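# Lower the held peg gently into the plate's hole

## Task

The left hand starts out gripping a peg a little above a plate, near the plate's hole. Get the peg down into that hole so that it sits on the hole's bottom, without forcing or wedging it in too hard, and leave it there in a state that stays put once the robot lets go.

## Robot and tools

Robot: two arms, left_arm (on the +y side) and right_arm, each ending in a five-finger hand. The left hand is the mirror image of the right. Only the left arm matters here; the right arm should just stay still. Measured base positions in the scene frame: left_arm (-0.014, +0.364, +0.047) m, right_arm (-0.047, -0.363, +0.006) m, both turned almost nothing about z. There is a post behind the arms and a camera stand between them, just behind the bases.

Frames. The scene frame has its origin at table-top height, midway between the nominal bases, with +z up and +x pointing out over the table. Each hand's reported pose (end_effector_position in metres, end_effector_quat_wxyz) is in that arm's own base frame. Movement offsets, however, are along the axes of that arm's current Hand target. The hand point sits 0.05 m in front of the palm and 0.15 m out from the wrist face. Its +z runs along the straight fingers, +y points out of the palm, and +x runs across the palm. On the left hand, +x points toward the thumb; on the right hand it points away from it. The fingers reach 6 to 7 cm past the point along +z. A bracket on the little-finger side of the wrist can strike things.

A row is 28 numbers, each in [-1, 1], always for both arms, in this order:
- left_arm dx, dy, dz, rx, ry, rz
- left hand thumb_turn, thumb_bend, index, middle, ring, little, force_limit, speed
- right_arm dx, dy, dz, rx, ry, rz
- right hand, the same eight numbers

The six pose numbers are an offset, not a pose. They count from the arm's Hand target as it stood when the action or move began, along that target's axes. 1.0 stands for 0.6 m of travel or 180 degrees. rx, ry, rz form a single rotation vector. Six zeros means no new request for that arm.

The hand numbers are absolute finger targets: -1 is open/straight, +1 is closed. force_limit runs linearly from about 0 N at -1 to 10 N at +1 (15 N for the two thumb motors). speed reaches full at +0.48; use about -0.94 or lower for a gentle close. There is no "no change" value. To keep the peg held, send exactly the eight left-hand numbers of the last row that was carried out. If none has run yet, send hand_measured plus hand_force_limit and hand_speed. Opening a finger means sending a target more open than hand_measured.

Tools:
- execute_actions(actions, cameras): actions is a list of actions. Each action is a list of up to 15 rows of 1/30 s each, and a short action holds its last row. Every row counts from the action's start pose, not from the previous row. Repeating an offset in a new action moves the arm further.
- move(target, speed, blend, blocking, cameras): target is one row or a list of up to 15 rows, all offsets from the same starting Hand targets. The arm follows a straight path at speed m/s (0.002 to 4.3, default 0.25; turns at twice that in rad/s). blend is in metres (0 means stop at each target). blocking=false returns early while the move goes on. The whole move is capped at 10 s. It ignores obstacles, and a faster move or a target set deeper past contact pushes harder.
- wait(seconds): 0 to 3600 s, sends nothing new.
- stop(): brakes a running move.
- zoom_image(camera, region): region [x0, y0, x1, y1] in pixels, at most 504 by 504, on the newest image of that camera.
- show_instructions(): shows the reference pages.
- finished_scene(scene=1): ends the scene for good.

Cameras (width x height): cam_head_left 896x504, cam_head_right 896x504, cam_high 896x504, cam_left_wrist 672x504, cam_right_wrist 672x504. Images come back only with an empty actions list or when cameras asks for them (["all"] or names).

Result lines:
- Per arm: end_effector_position, end_effector_quat_wxyz, Hand target (the last commanded pose after clipping, which the next offsets start from), Joint positions, Joint velocities (may be omitted when all are within noise), and joint torques. Torques are noisy and offset, and numbers 3 and 4 wrap at ±28 N m.
- Per hand: hand_measured, hand_stopped_by (moving, target, force, stalled, fault), hand_load_n (positive means pushed open; falling near 0 signals a lost grip), hand_force_limit, hand_speed.
- move adds a line such as done, off_target, moving, held or fault, with limits=paced or limits=held.
- MOTOR HOT and FAULT lines warn of overheating. At 100 °C an arm goes limp for 30 to 60 s.

Behaviour to expect:
- The hand often rests 1 to 3 cm (sometimes 5 cm) short of its command, usually low. That is not contact. Send the remaining gap as a new offset.
- Small turns can shift the hand point noticeably.
- Orientation commands are clipped to within 40 degrees of the current orientation.
- A blocked arm keeps pressing until you command it back past its current position.

Avoid:
- Fast or deep downward commands once the peg touches; jamming or forcing the peg fails the task.
- Loosening the grip so the peg drops, even a few millimetres.
- Letting anything fall off the table, and hard hits on the plate, the table or fixed things.
- Bringing the two hands together.
- Leaving the arm pushing or stretched, which heats its motors.

A good approach is to lower in small slow steps, checking with cam_left_wrist and the head cameras, until the peg seats on the bottom and will stay there.

Each tool is called after ">>>" by a JSON object that holds its "op" and its "data".

Reference images:

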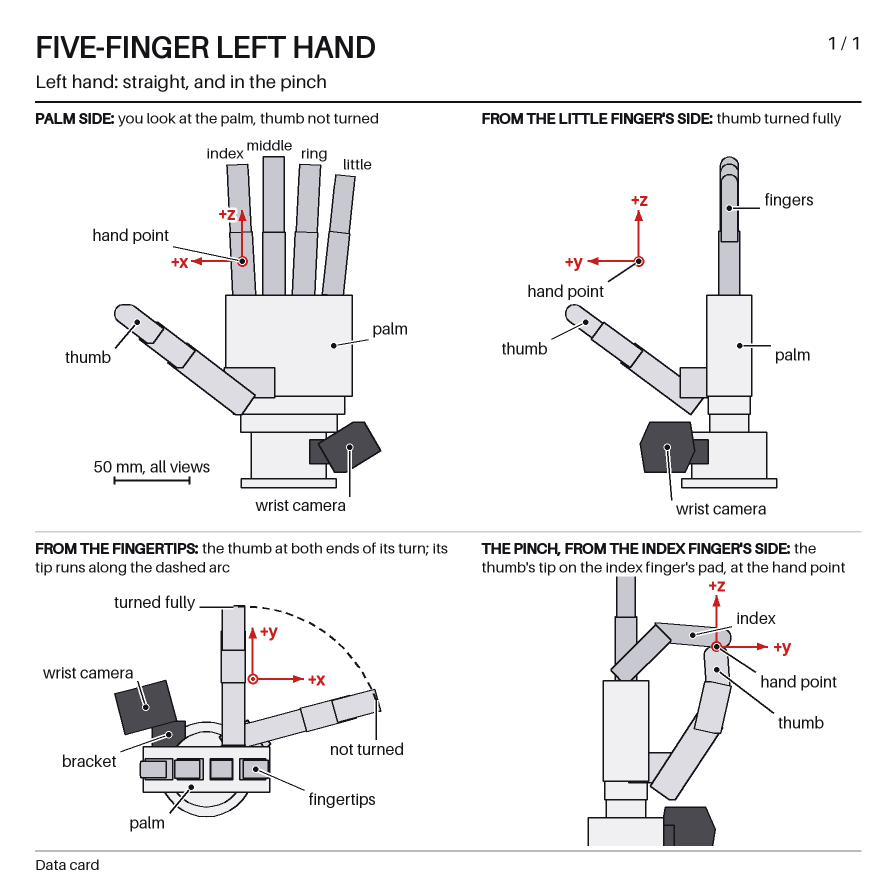

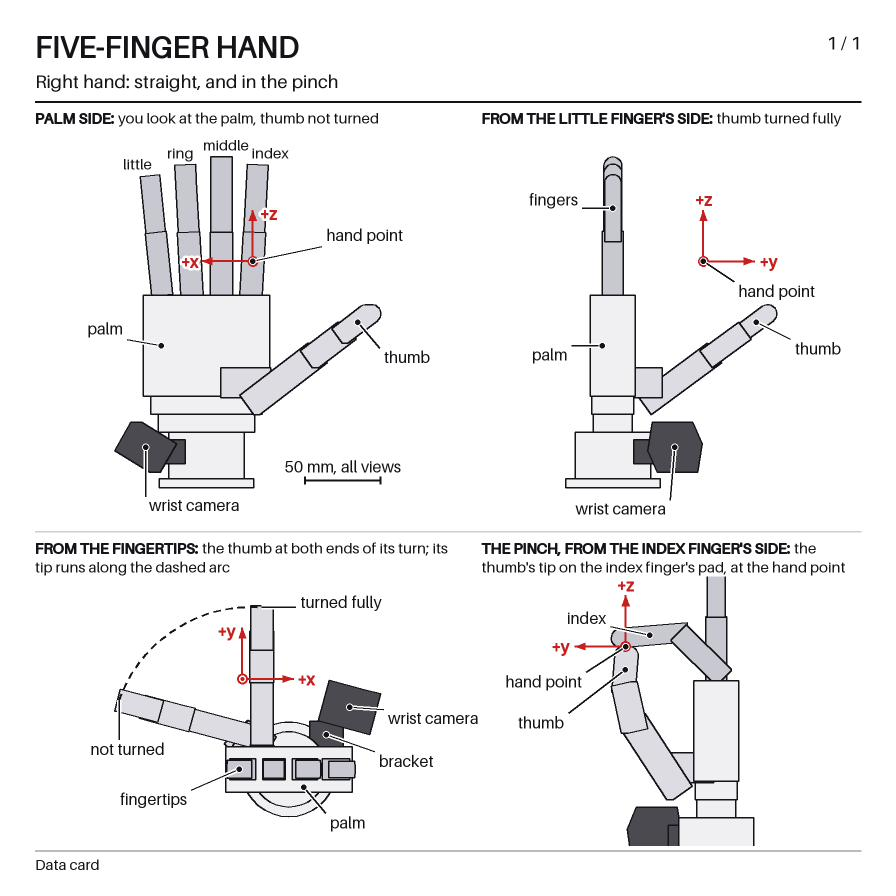

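## Session

>>> {"op": "execute_actions", "data": {"actions": []}}

Scene clock: 0.00 s.
left_arm: end_effector_position=(+0.4169, -0.1528, +0.1775) hand_measured=(+0.948, -0.326, -0.246, -0.256, +1.000, +1.000) hand_load_n=(+0.5, +18.0, +12.0, +8.5, +0.0, +0.0) hand_stopped_by=(target, target, force, force, target, target) hand_force_limit=1.00 hand_speed=-0.90 end_effector_quat_wxyz=(+0.278, -0.535, +0.699, -0.386) | right_arm: end_effector_position=(+0.5415, +0.0303, +0.4321) hand_measured=(-1.000, -1.000, -1.000, -1.000, -1.000, -1.000) hand_load_n=(+0.0, +0.0, +0.0, +0.0, +0.0, +0.0) hand_stopped_by=(target, target, target, target, target, target) hand_force_limit=0.00 hand_speed=-0.80 end_effector_quat_wxyz=(+0.500, -0.500, +0.500, -0.500)
Joint positions: left_arm=[-0.27 1.038 0.726 -0.269 0.019 -0.016] | right_arm=[0 1.047 1.047 0 0 0]
Joint velocities: within noise
Joint torques (N m): no reading
Heat: left arm: hottest waist 31 °C; right arm: hottest waist 30 °C.
Hand target: left_arm +0.4241, -0.1549, +0.1905; +0.285, -0.531, +0.694, -0.395 | right_arm +0.5435, +0.0303, +0.4466; +0.506, -0.494, +0.494, -0.506

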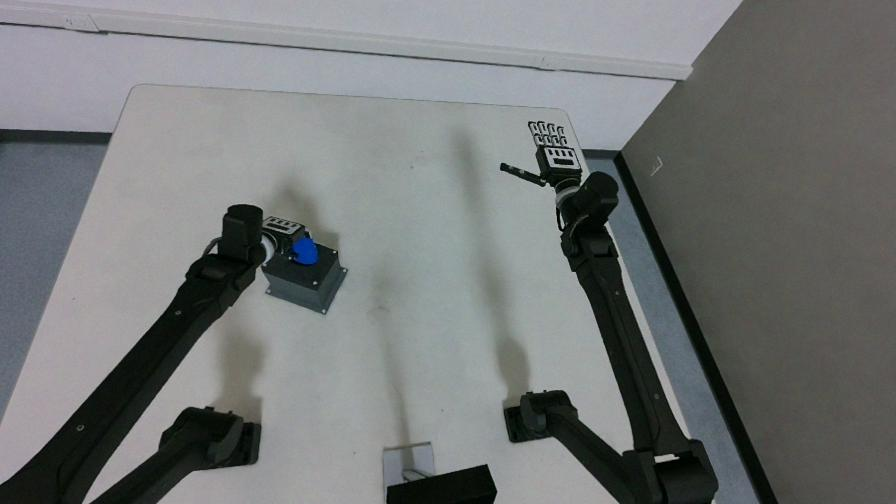

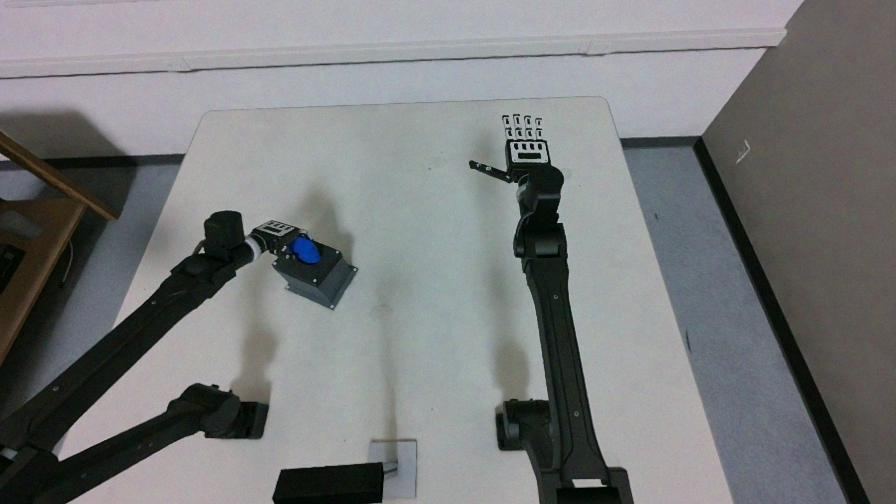

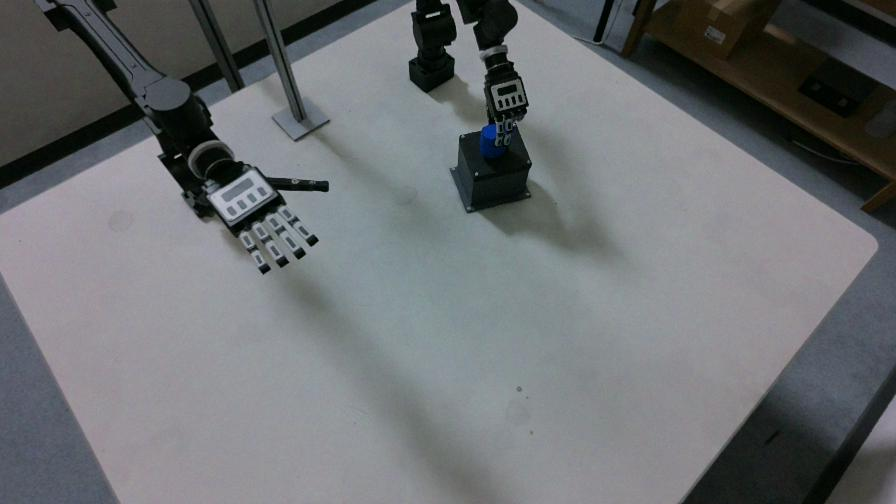

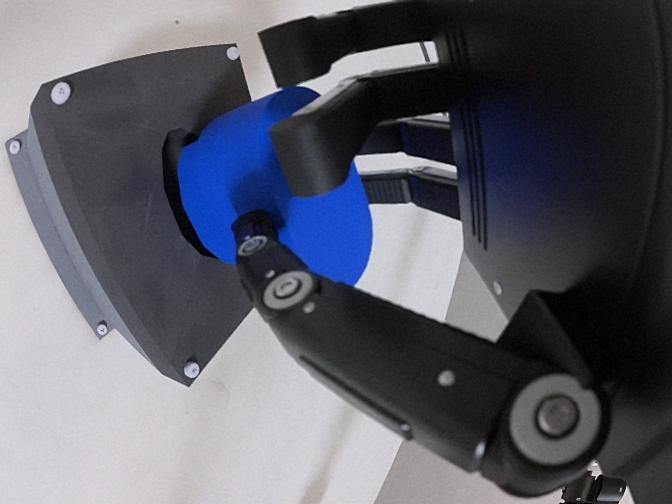

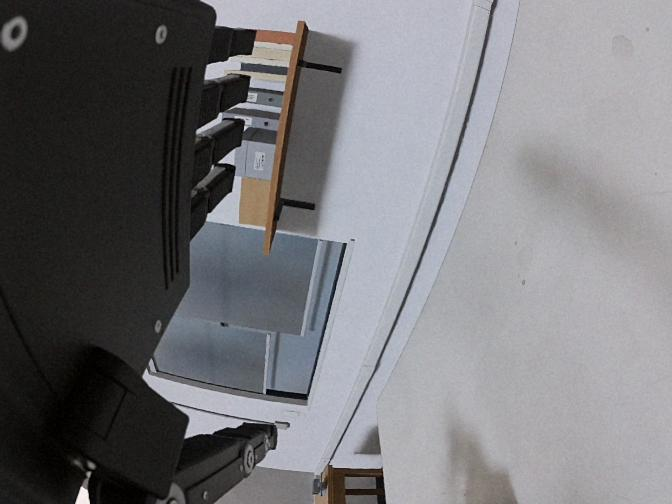

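>>> {"op": "zoom_image", "data": {"camera": "cam_left_wrist", "region": [0, 20, 420, 420]}}

>>> {"op": "zoom_image", "data": {"camera": "cam_head_left", "region": [220, 180, 380, 330]}}

>>> {"op": "zoom_image", "data": {"camera": "cam_head_right", "region": [220, 180, 380, 330]}}

>>> {"op": "zoom_image", "data": {"camera": "cam_high", "region": [420, 80, 570, 230]}}

Scaled by 1.200 from the camera's image (finer frame: 960x720).

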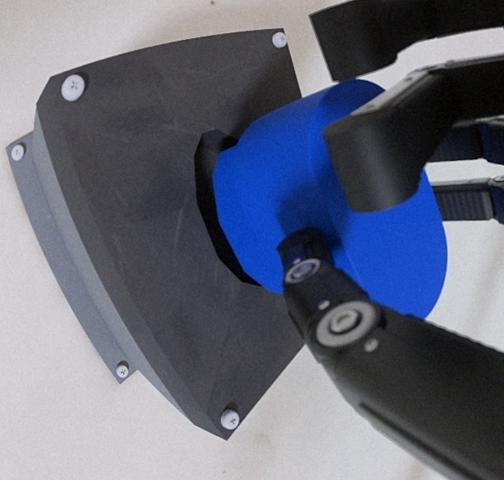

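Scaled by 3.150 from the camera's image (finer frame: 1280x720).

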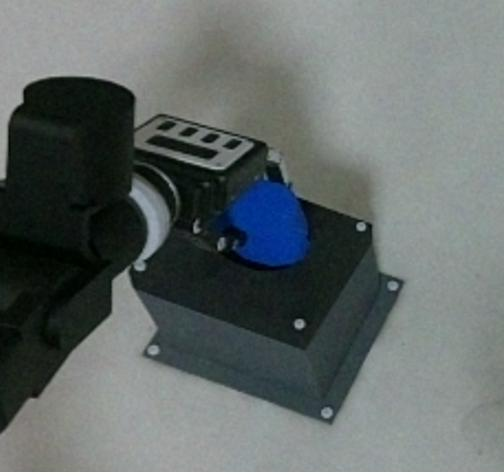

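Scaled by 3.150 from the camera's image (finer frame: 1280x720).

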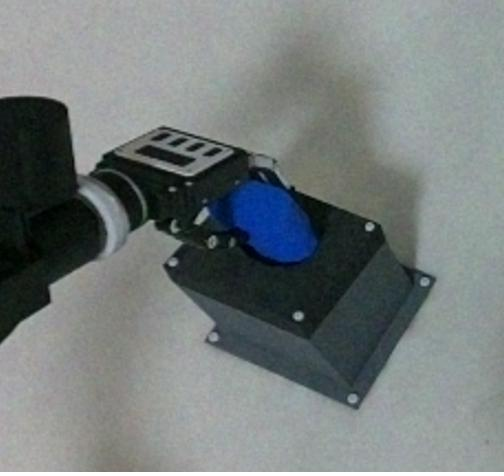

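Scaled by 3.360 from the camera's image (finer frame: 1280x720).

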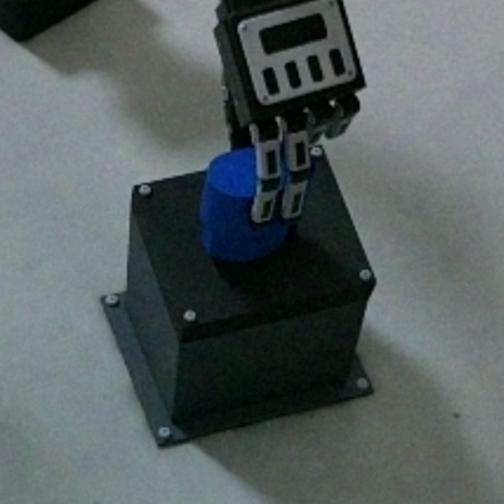

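>>> {"op": "zoom_image", "data": {"camera": "cam_left_wrist", "region": [140, 70, 390, 300]}}

>>> {"op": "zoom_image", "data": {"camera": "cam_head_left", "region": [255, 210, 345, 290]}}

>>> {"op": "zoom_image", "data": {"camera": "cam_high", "region": [450, 110, 540, 190]}}

>>> {"op": "zoom_image", "data": {"camera": "cam_head_right", "region": [260, 210, 350, 290]}}

Scaled by 2.016 from the camera's image (finer frame: 960x720).

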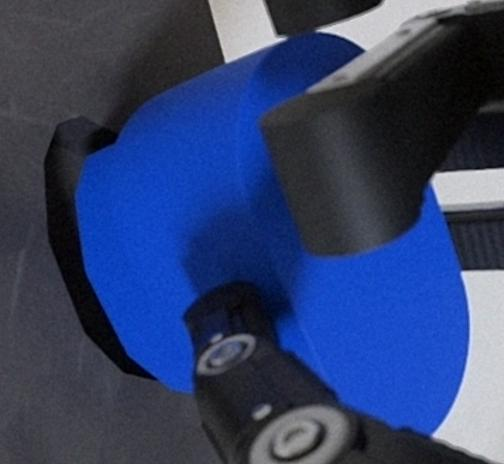

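Scaled by 5.600 from the camera's image (finer frame: 1280x720).

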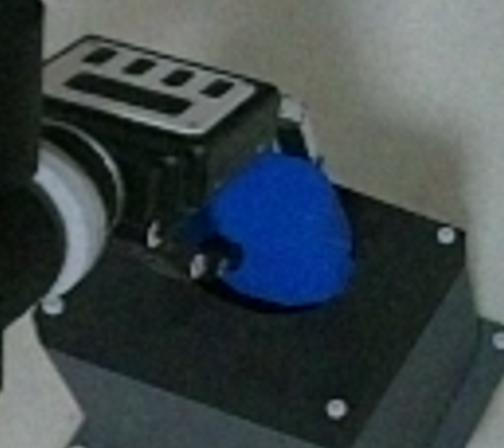

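Scaled by 5.600 from the camera's image (finer frame: 1280x720).

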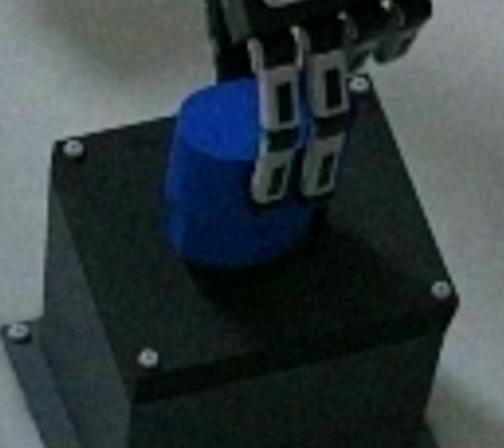

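Scaled by 5.600 from the camera's image (finer frame: 1280x720).

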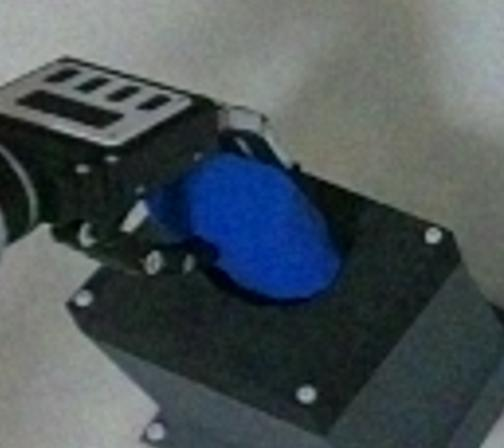

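>>> {"op": "zoom_image", "data": {"camera": "cam_left_wrist", "region": [150, 90, 250, 190]}}

>>> {"op": "zoom_image", "data": {"camera": "cam_left_wrist", "region": [150, 180, 270, 300]}}

>>> {"op": "zoom_image", "data": {"camera": "cam_left_wrist", "region": [240, 70, 400, 300]}}

Scaled by 5.040 from the camera's image (finer frame: 960x720).

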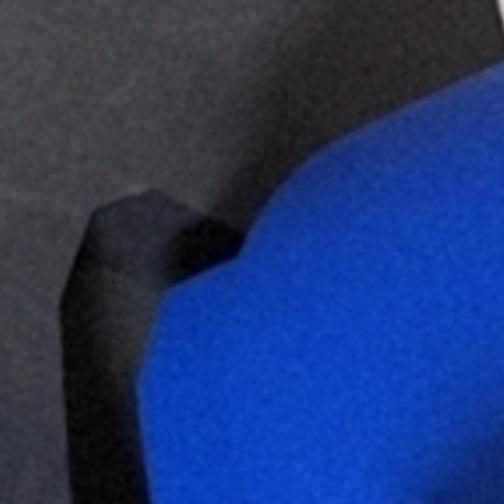

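Scaled by 4.200 from the camera's image (finer frame: 960x720).

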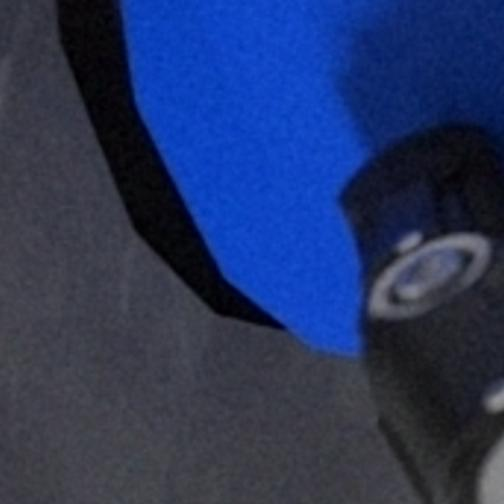

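Scaled by 2.191 from the camera's image (finer frame: 960x720).

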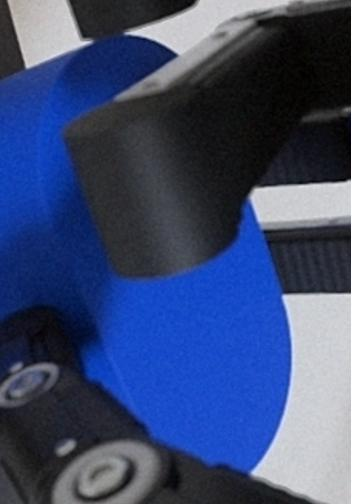

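>>> {"op": "move", "data": {"target": [0.0024,-0.0851,-0.0527,0,0,0,0.948,-0.326,-0.246,-0.256,1,1,1,-0.9,0,0,0,0,0,0,-1,-1,-1,-1,-1,-1,0,-0.8], "speed": 0.05, "cameras": ["all"]}}

Scene clock: 9.27 s.
left_arm: end_effector_position=(+0.4087, -0.1506, +0.2069) hand_measured=(+0.948, -0.334, -0.248, -0.258, +1.000, +1.000) hand_load_n=(+0.5, +15.5, +10.5, +7.0, +0.0, +0.0) hand_stopped_by=(target, force, force, target, target, target) hand_force_limit=1.00 hand_speed=-0.90 end_effector_quat_wxyz=(+0.264, -0.542, +0.708, -0.368) | right_arm: end_effector_position=(+0.5415, +0.0303, +0.4321) hand_measured=(-1.000, -1.000, -1.000, -1.000, -1.000, -1.000) hand_load_n=(+0.0, +0.0, +0.0, +0.0, -0.5, +0.0) hand_stopped_by=(target, target, target, target, target, target) hand_force_limit=0.00 hand_speed=-0.80 end_effector_quat_wxyz=(+0.500, -0.500, +0.500, -0.500)
Joint positions: left_arm=[-0.27 1.011 0.815 -0.433 0.019 -0.016] | right_arm=[0 1.047 1.047 0 0 0]
Joint torques (N m): left_arm=[-0.67 -8.47 12.59 1.24 0.02 0] | right_arm=[-1.49 -6.24 11.11 2.3 -0.02 0.1]
Heat: left arm: hottest waist 31 °C; right arm: hottest wrist pitch 31 °C.
Hand target: left_arm +0.4242, -0.1549, +0.2506; +0.285, -0.531, +0.694, -0.395 | right_arm +0.5435, +0.0303, +0.4466; +0.506, -0.494, +0.494, -0.506
Off the commanded pose: left_arm 0.046 m, 4 deg | right_arm 0.015 m, 1 deg.
move: off_target (left_arm)

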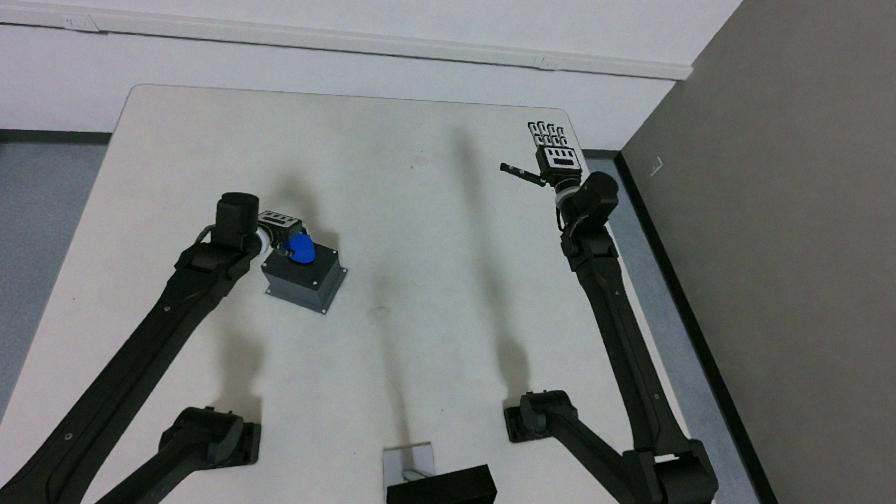

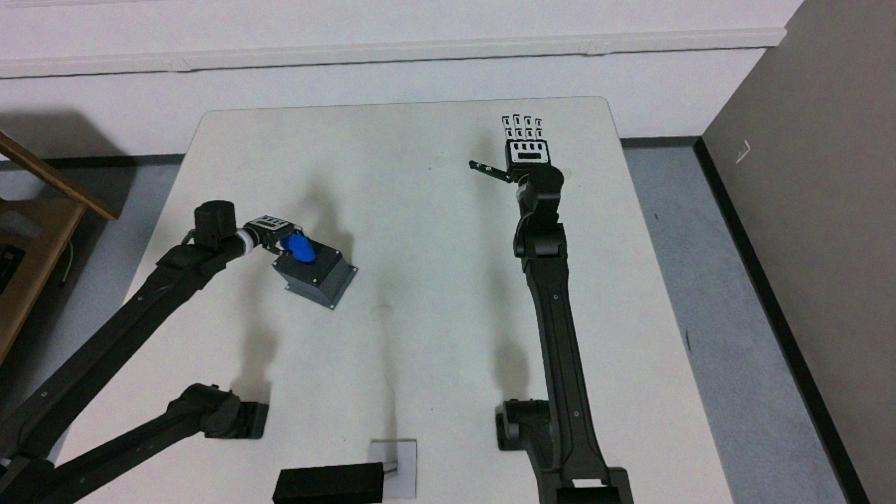

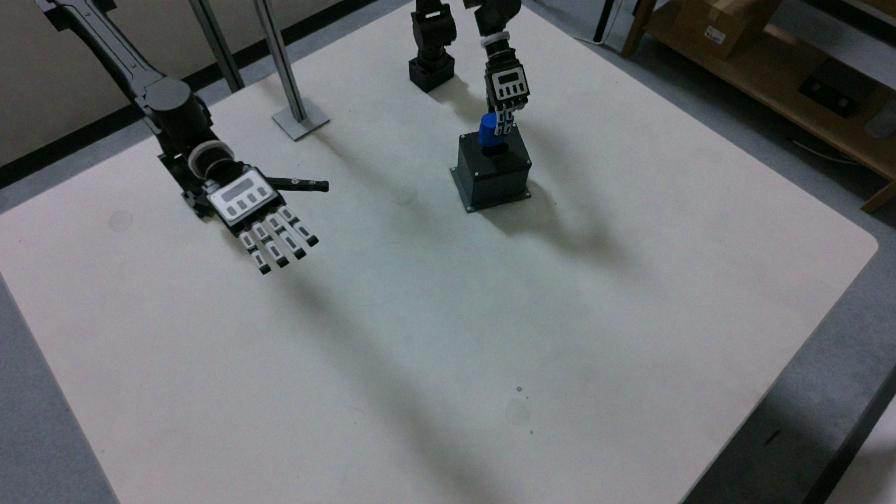

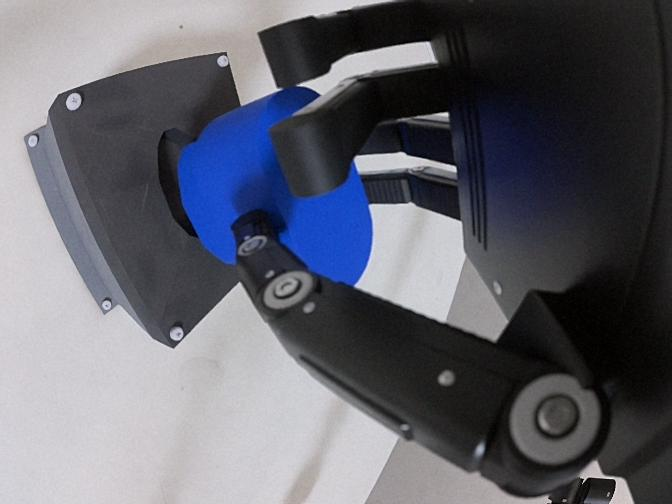

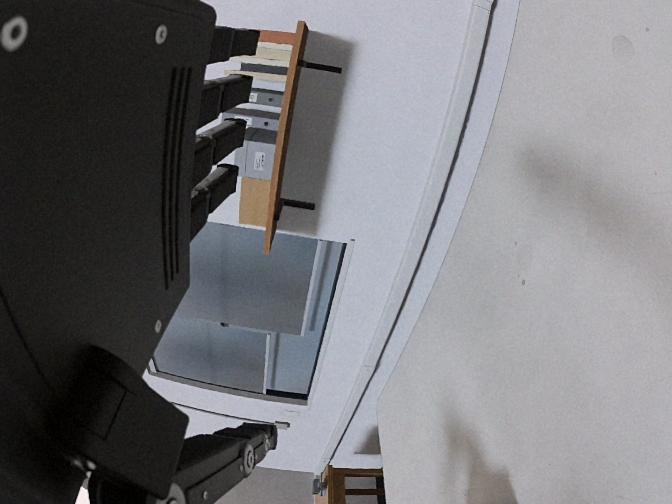

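>>> {"op": "zoom_image", "data": {"camera": "cam_high", "region": [450, 100, 540, 180]}}

>>> {"op": "zoom_image", "data": {"camera": "cam_left_wrist", "region": [10, 30, 260, 360]}}

>>> {"op": "zoom_image", "data": {"camera": "cam_head_right", "region": [250, 200, 370, 320]}}

Scaled by 5.600 from the camera's image (finer frame: 1280x720).

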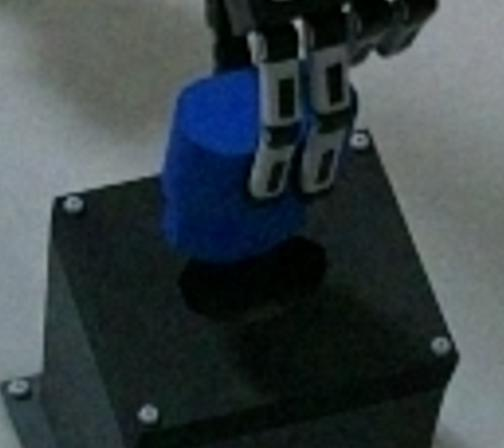

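Scaled by 1.527 from the camera's image (finer frame: 960x720).

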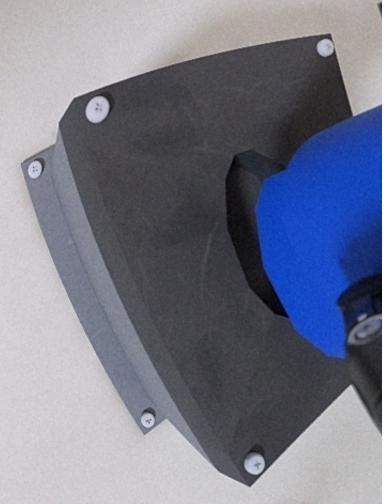

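Scaled by 4.200 from the camera's image (finer frame: 1280x720).

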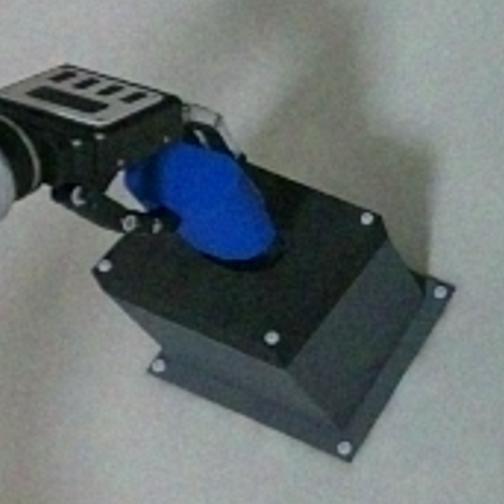

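>>> {"op": "move", "data": {"target": [0.0024,-0.0851,-0.0527,0,0,0,0.948,-0.326,-0.246,-0.256,1,1,1,-0.9,0,0,0,0,0,0,-1,-1,-1,-1,-1,-1,0,-0.8], "speed": 0.06, "cameras": ["all"]}}

>>> {"op": "zoom_image", "data": {"camera": "cam_high", "region": [440, 80, 540, 180]}}

>>> {"op": "zoom_image", "data": {"camera": "cam_left_wrist", "region": [10, 30, 260, 360]}}

>>> {"op": "zoom_image", "data": {"camera": "cam_head_right", "region": [250, 200, 370, 320]}}

>>> {"op": "zoom_image", "data": {"camera": "cam_head_left", "region": [240, 210, 360, 330]}}

Scene clock: 11.37 s.
left_arm: end_effector_position=(+0.4131, -0.1518, +0.2665) hand_measured=(+0.948, -0.334, -0.248, -0.258, +1.000, +1.000) hand_load_n=(+0.5, +15.0, +10.5, +7.0, +0.0, +0.0) hand_stopped_by=(target, force, force, target, target, target) hand_force_limit=1.00 hand_speed=-0.90 end_effector_quat_wxyz=(+0.265, -0.542, +0.708, -0.368) | right_arm: end_effector_position=(+0.5415, +0.0303, +0.4321) hand_measured=(-1.000, -1.000, -1.000, -1.000, -1.000, -1.000) hand_load_n=(+0.0, +0.0, +0.0, +0.0, -0.5, +0.0) hand_stopped_by=(target, target, target, target, target, target) hand_force_limit=0.00 hand_speed=-0.80 end_effector_quat_wxyz=(+0.500, -0.500, +0.500, -0.500)
Joint positions: left_arm=[-0.27 1.004 0.967 -0.592 0.019 -0.016] | right_arm=[0 1.047 1.047 0 0 0]
Joint torques (N m): left_arm=[-0.5 -8.41 12.83 1.26 0.02 0] | right_arm=[-1.38 -6.18 11.11 2.32 -0.02 0.1]
Heat: left arm: hottest waist 31 °C; right arm: hottest elbow 31 °C.
Hand target: left_arm +0.4242, -0.1549, +0.3108; +0.285, -0.531, +0.694, -0.395 | right_arm +0.5435, +0.0303, +0.4466; +0.506, -0.494, +0.494, -0.506
Off the commanded pose: left_arm 0.046 m, 4 deg | right_arm 0.015 m, 1 deg.
move: off_target (left_arm)

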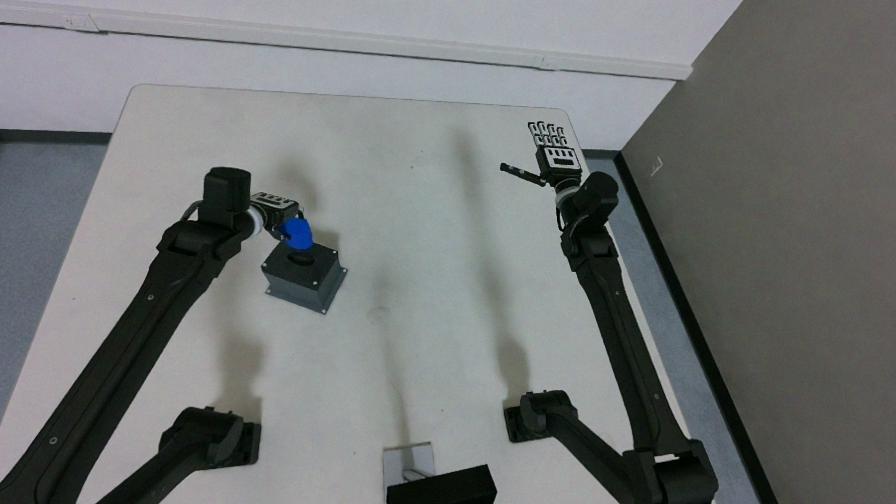

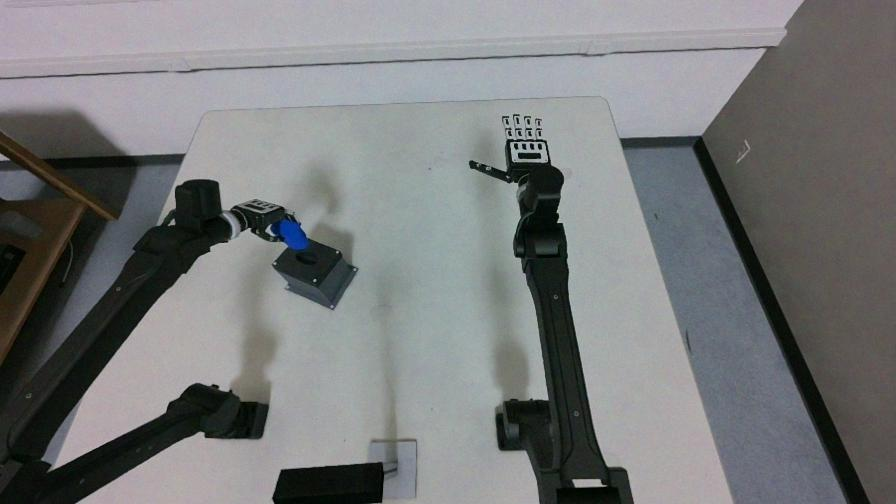

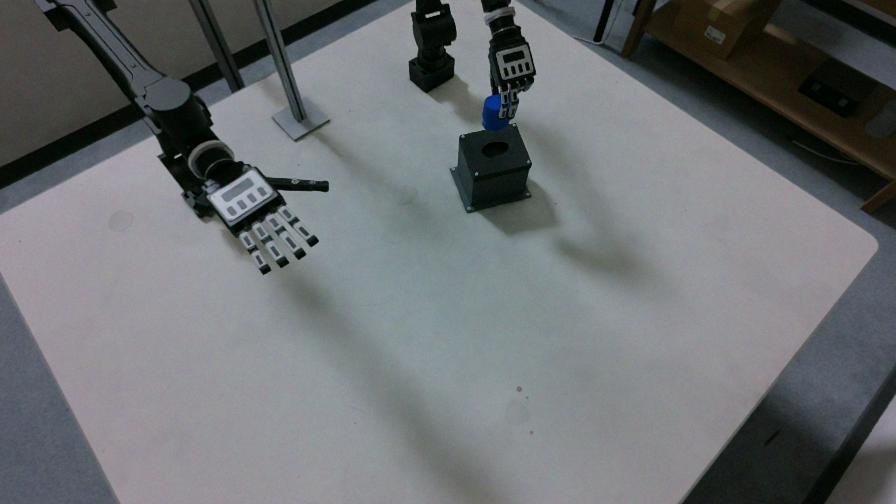

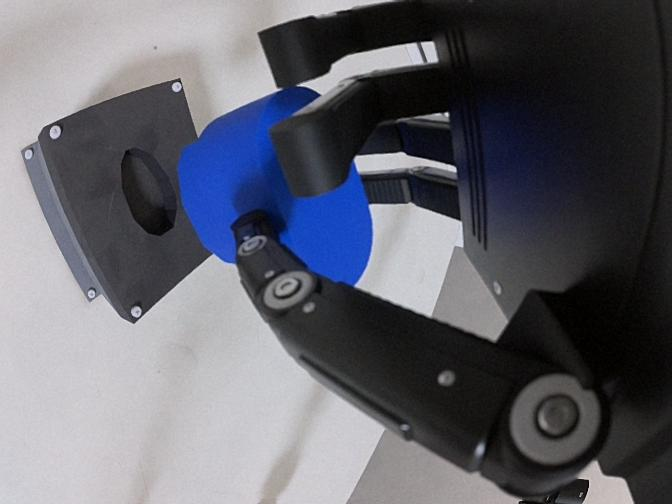

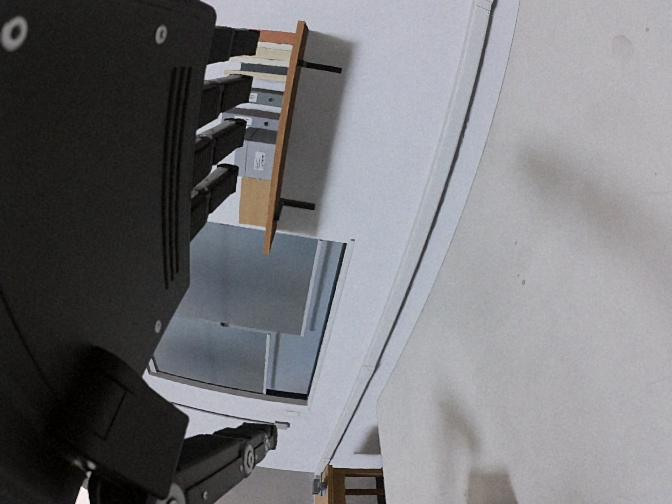

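Scaled by 5.040 from the camera's image (finer frame: 1280x720).

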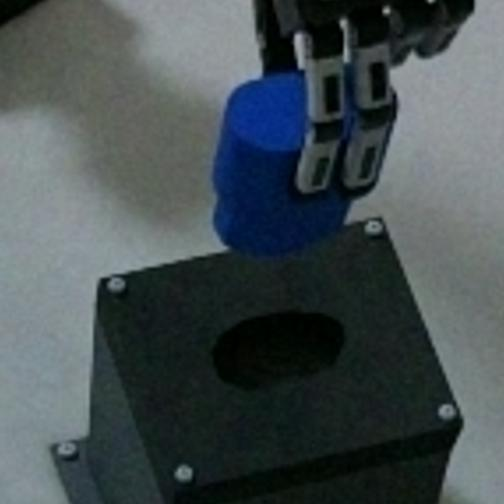

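Scaled by 1.527 from the camera's image (finer frame: 960x720).

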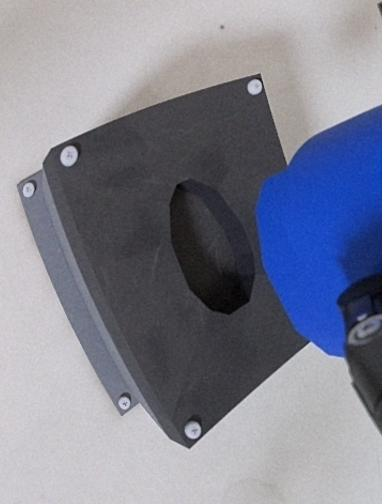

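Scaled by 4.200 from the camera's image (finer frame: 1280x720).

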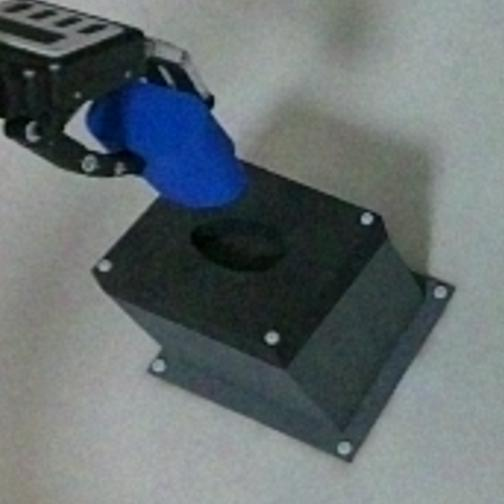

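Scaled by 4.200 from the camera's image (finer frame: 1280x720).

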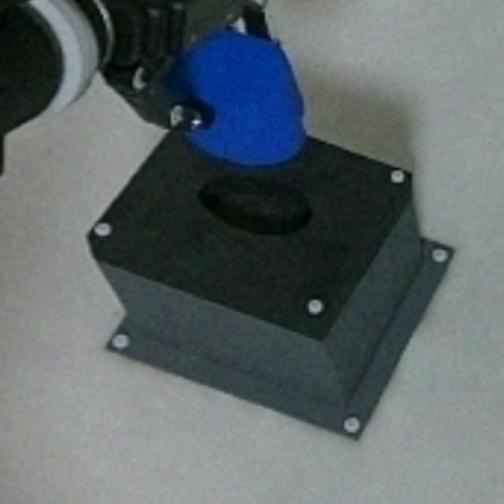

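>>> {"op": "zoom_image", "data": {"camera": "cam_left_wrist", "region": [110, 135, 190, 245]}}

>>> {"op": "zoom_image", "data": {"camera": "cam_left_wrist", "region": [165, 75, 275, 185]}}

>>> {"op": "zoom_image", "data": {"camera": "cam_left_wrist", "region": [165, 175, 275, 285]}}

>>> {"op": "zoom_image", "data": {"camera": "cam_left_wrist", "region": [230, 75, 390, 295]}}

Scaled by 4.582 from the camera's image (finer frame: 960x720).

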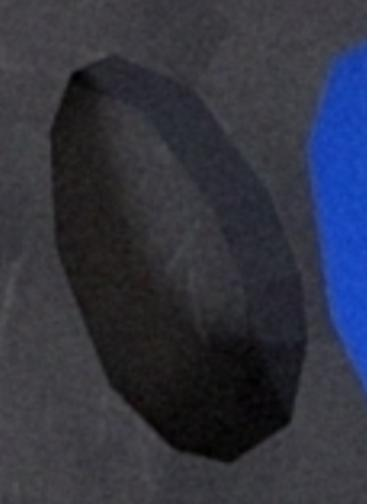

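Scaled by 4.582 from the camera's image (finer frame: 960x720).

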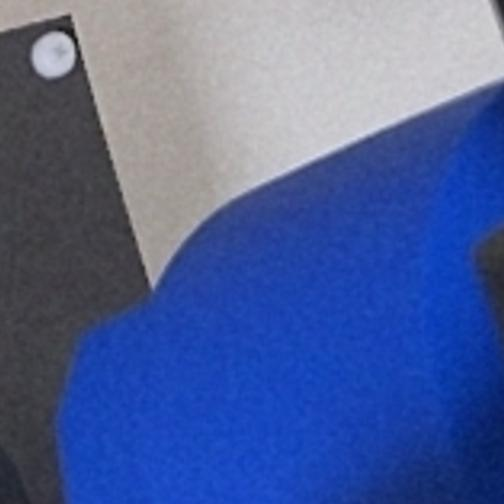

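Scaled by 4.582 from the camera's image (finer frame: 960x720).

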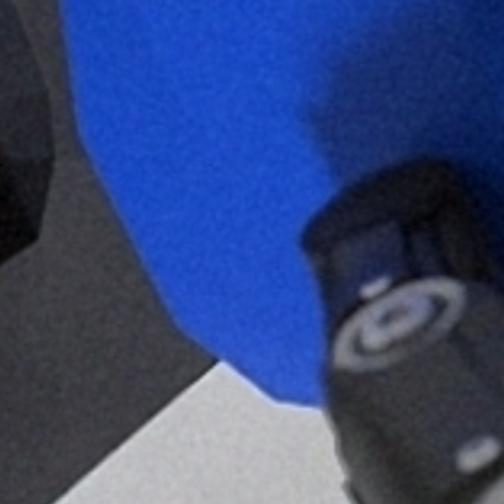

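Scaled by 2.291 from the camera's image (finer frame: 960x720).

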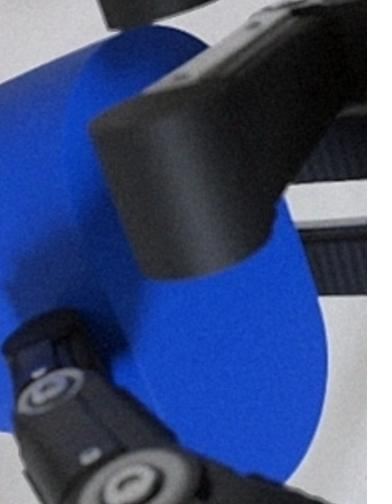

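>>> {"op": "zoom_image", "data": {"camera": "cam_high", "region": [475, 90, 525, 135]}}

>>> {"op": "zoom_image", "data": {"camera": "cam_head_right", "region": [265, 210, 325, 260]}}

>>> {"op": "zoom_image", "data": {"camera": "cam_head_left", "region": [270, 210, 330, 260]}}

Scaled by 10.080 from the camera's image (finer frame: 1280x720).

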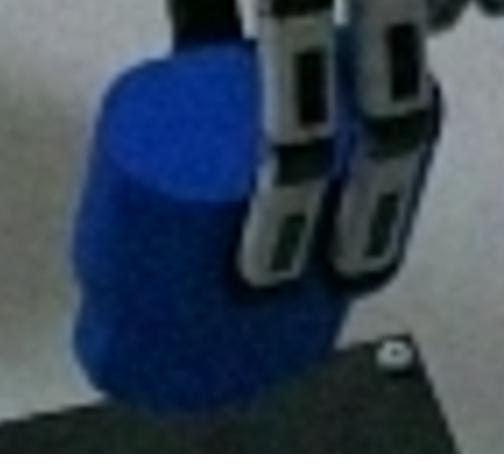

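Scaled by 8.400 from the camera's image (finer frame: 1280x720).

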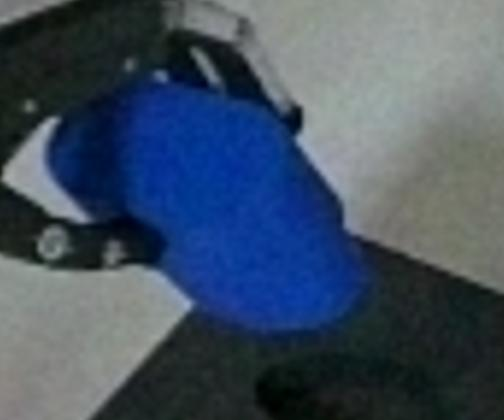

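Scaled by 8.400 from the camera's image (finer frame: 1280x720).

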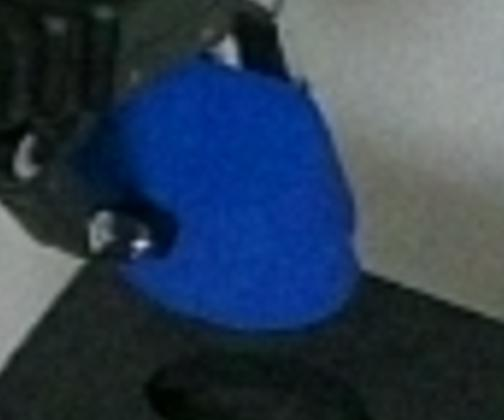

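>>> {"op": "zoom_image", "data": {"camera": "cam_head_left", "region": [270, 235, 330, 285]}}

>>> {"op": "zoom_image", "data": {"camera": "cam_head_right", "region": [280, 235, 340, 285]}}

>>> {"op": "zoom_image", "data": {"camera": "cam_high", "region": [470, 125, 520, 170]}}

Scaled by 8.400 from the camera's image (finer frame: 1280x720).

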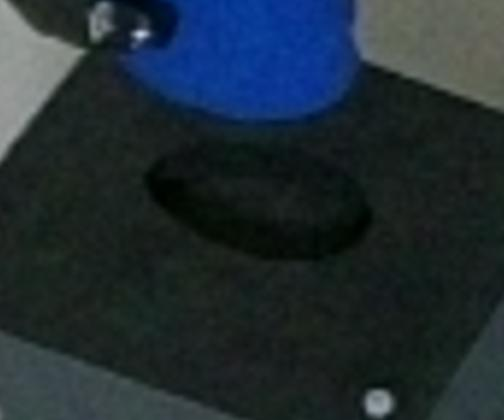

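Scaled by 8.400 from the camera's image (finer frame: 1280x720).

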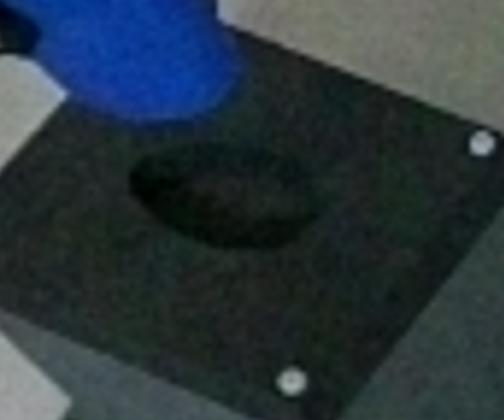

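Scaled by 10.080 from the camera's image (finer frame: 1280x720).

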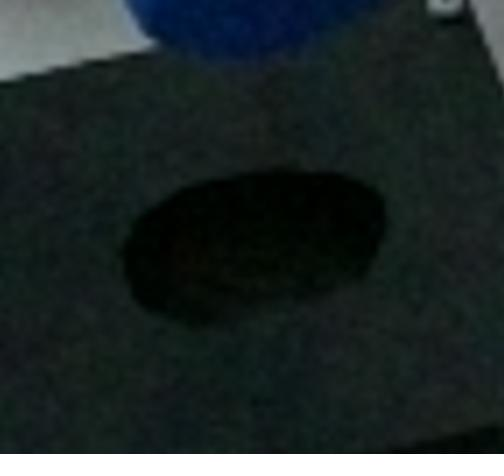

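>>> {"op": "zoom_image", "data": {"camera": "cam_left_wrist", "region": [170, 130, 220, 180]}}

>>> {"op": "zoom_image", "data": {"camera": "cam_left_wrist", "region": [165, 170, 215, 220]}}

>>> {"op": "zoom_image", "data": {"camera": "cam_left_wrist", "region": [175, 210, 225, 260]}}

>>> {"op": "zoom_image", "data": {"camera": "cam_left_wrist", "region": [195, 225, 245, 275]}}

Scaled by 10.080 from the camera's image (finer frame: 960x720).

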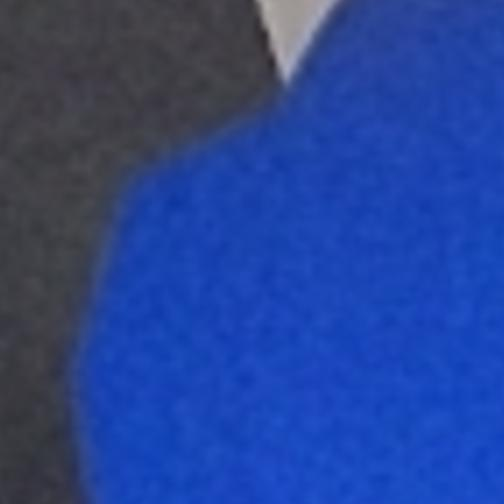

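Scaled by 10.080 from the camera's image (finer frame: 960x720).

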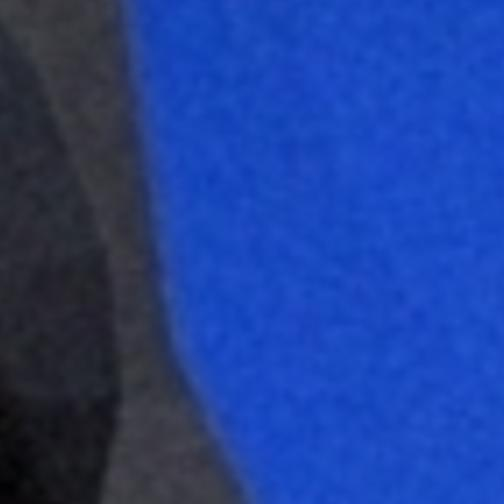

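Scaled by 10.080 from the camera's image (finer frame: 960x720).

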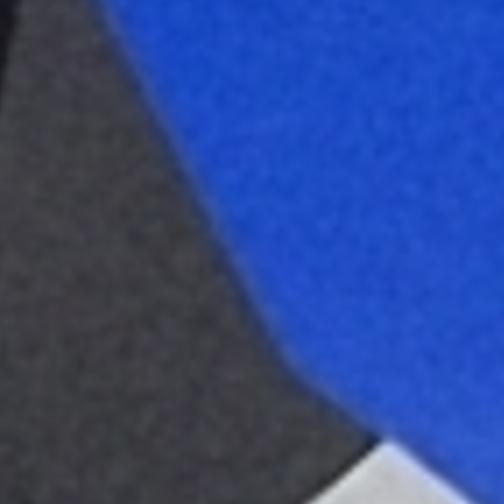

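Scaled by 10.080 from the camera's image (finer frame: 960x720).

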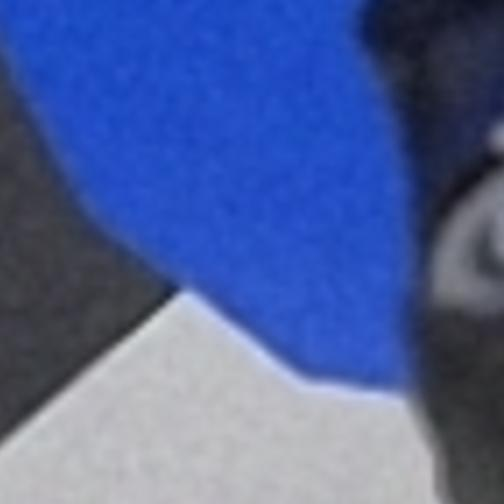

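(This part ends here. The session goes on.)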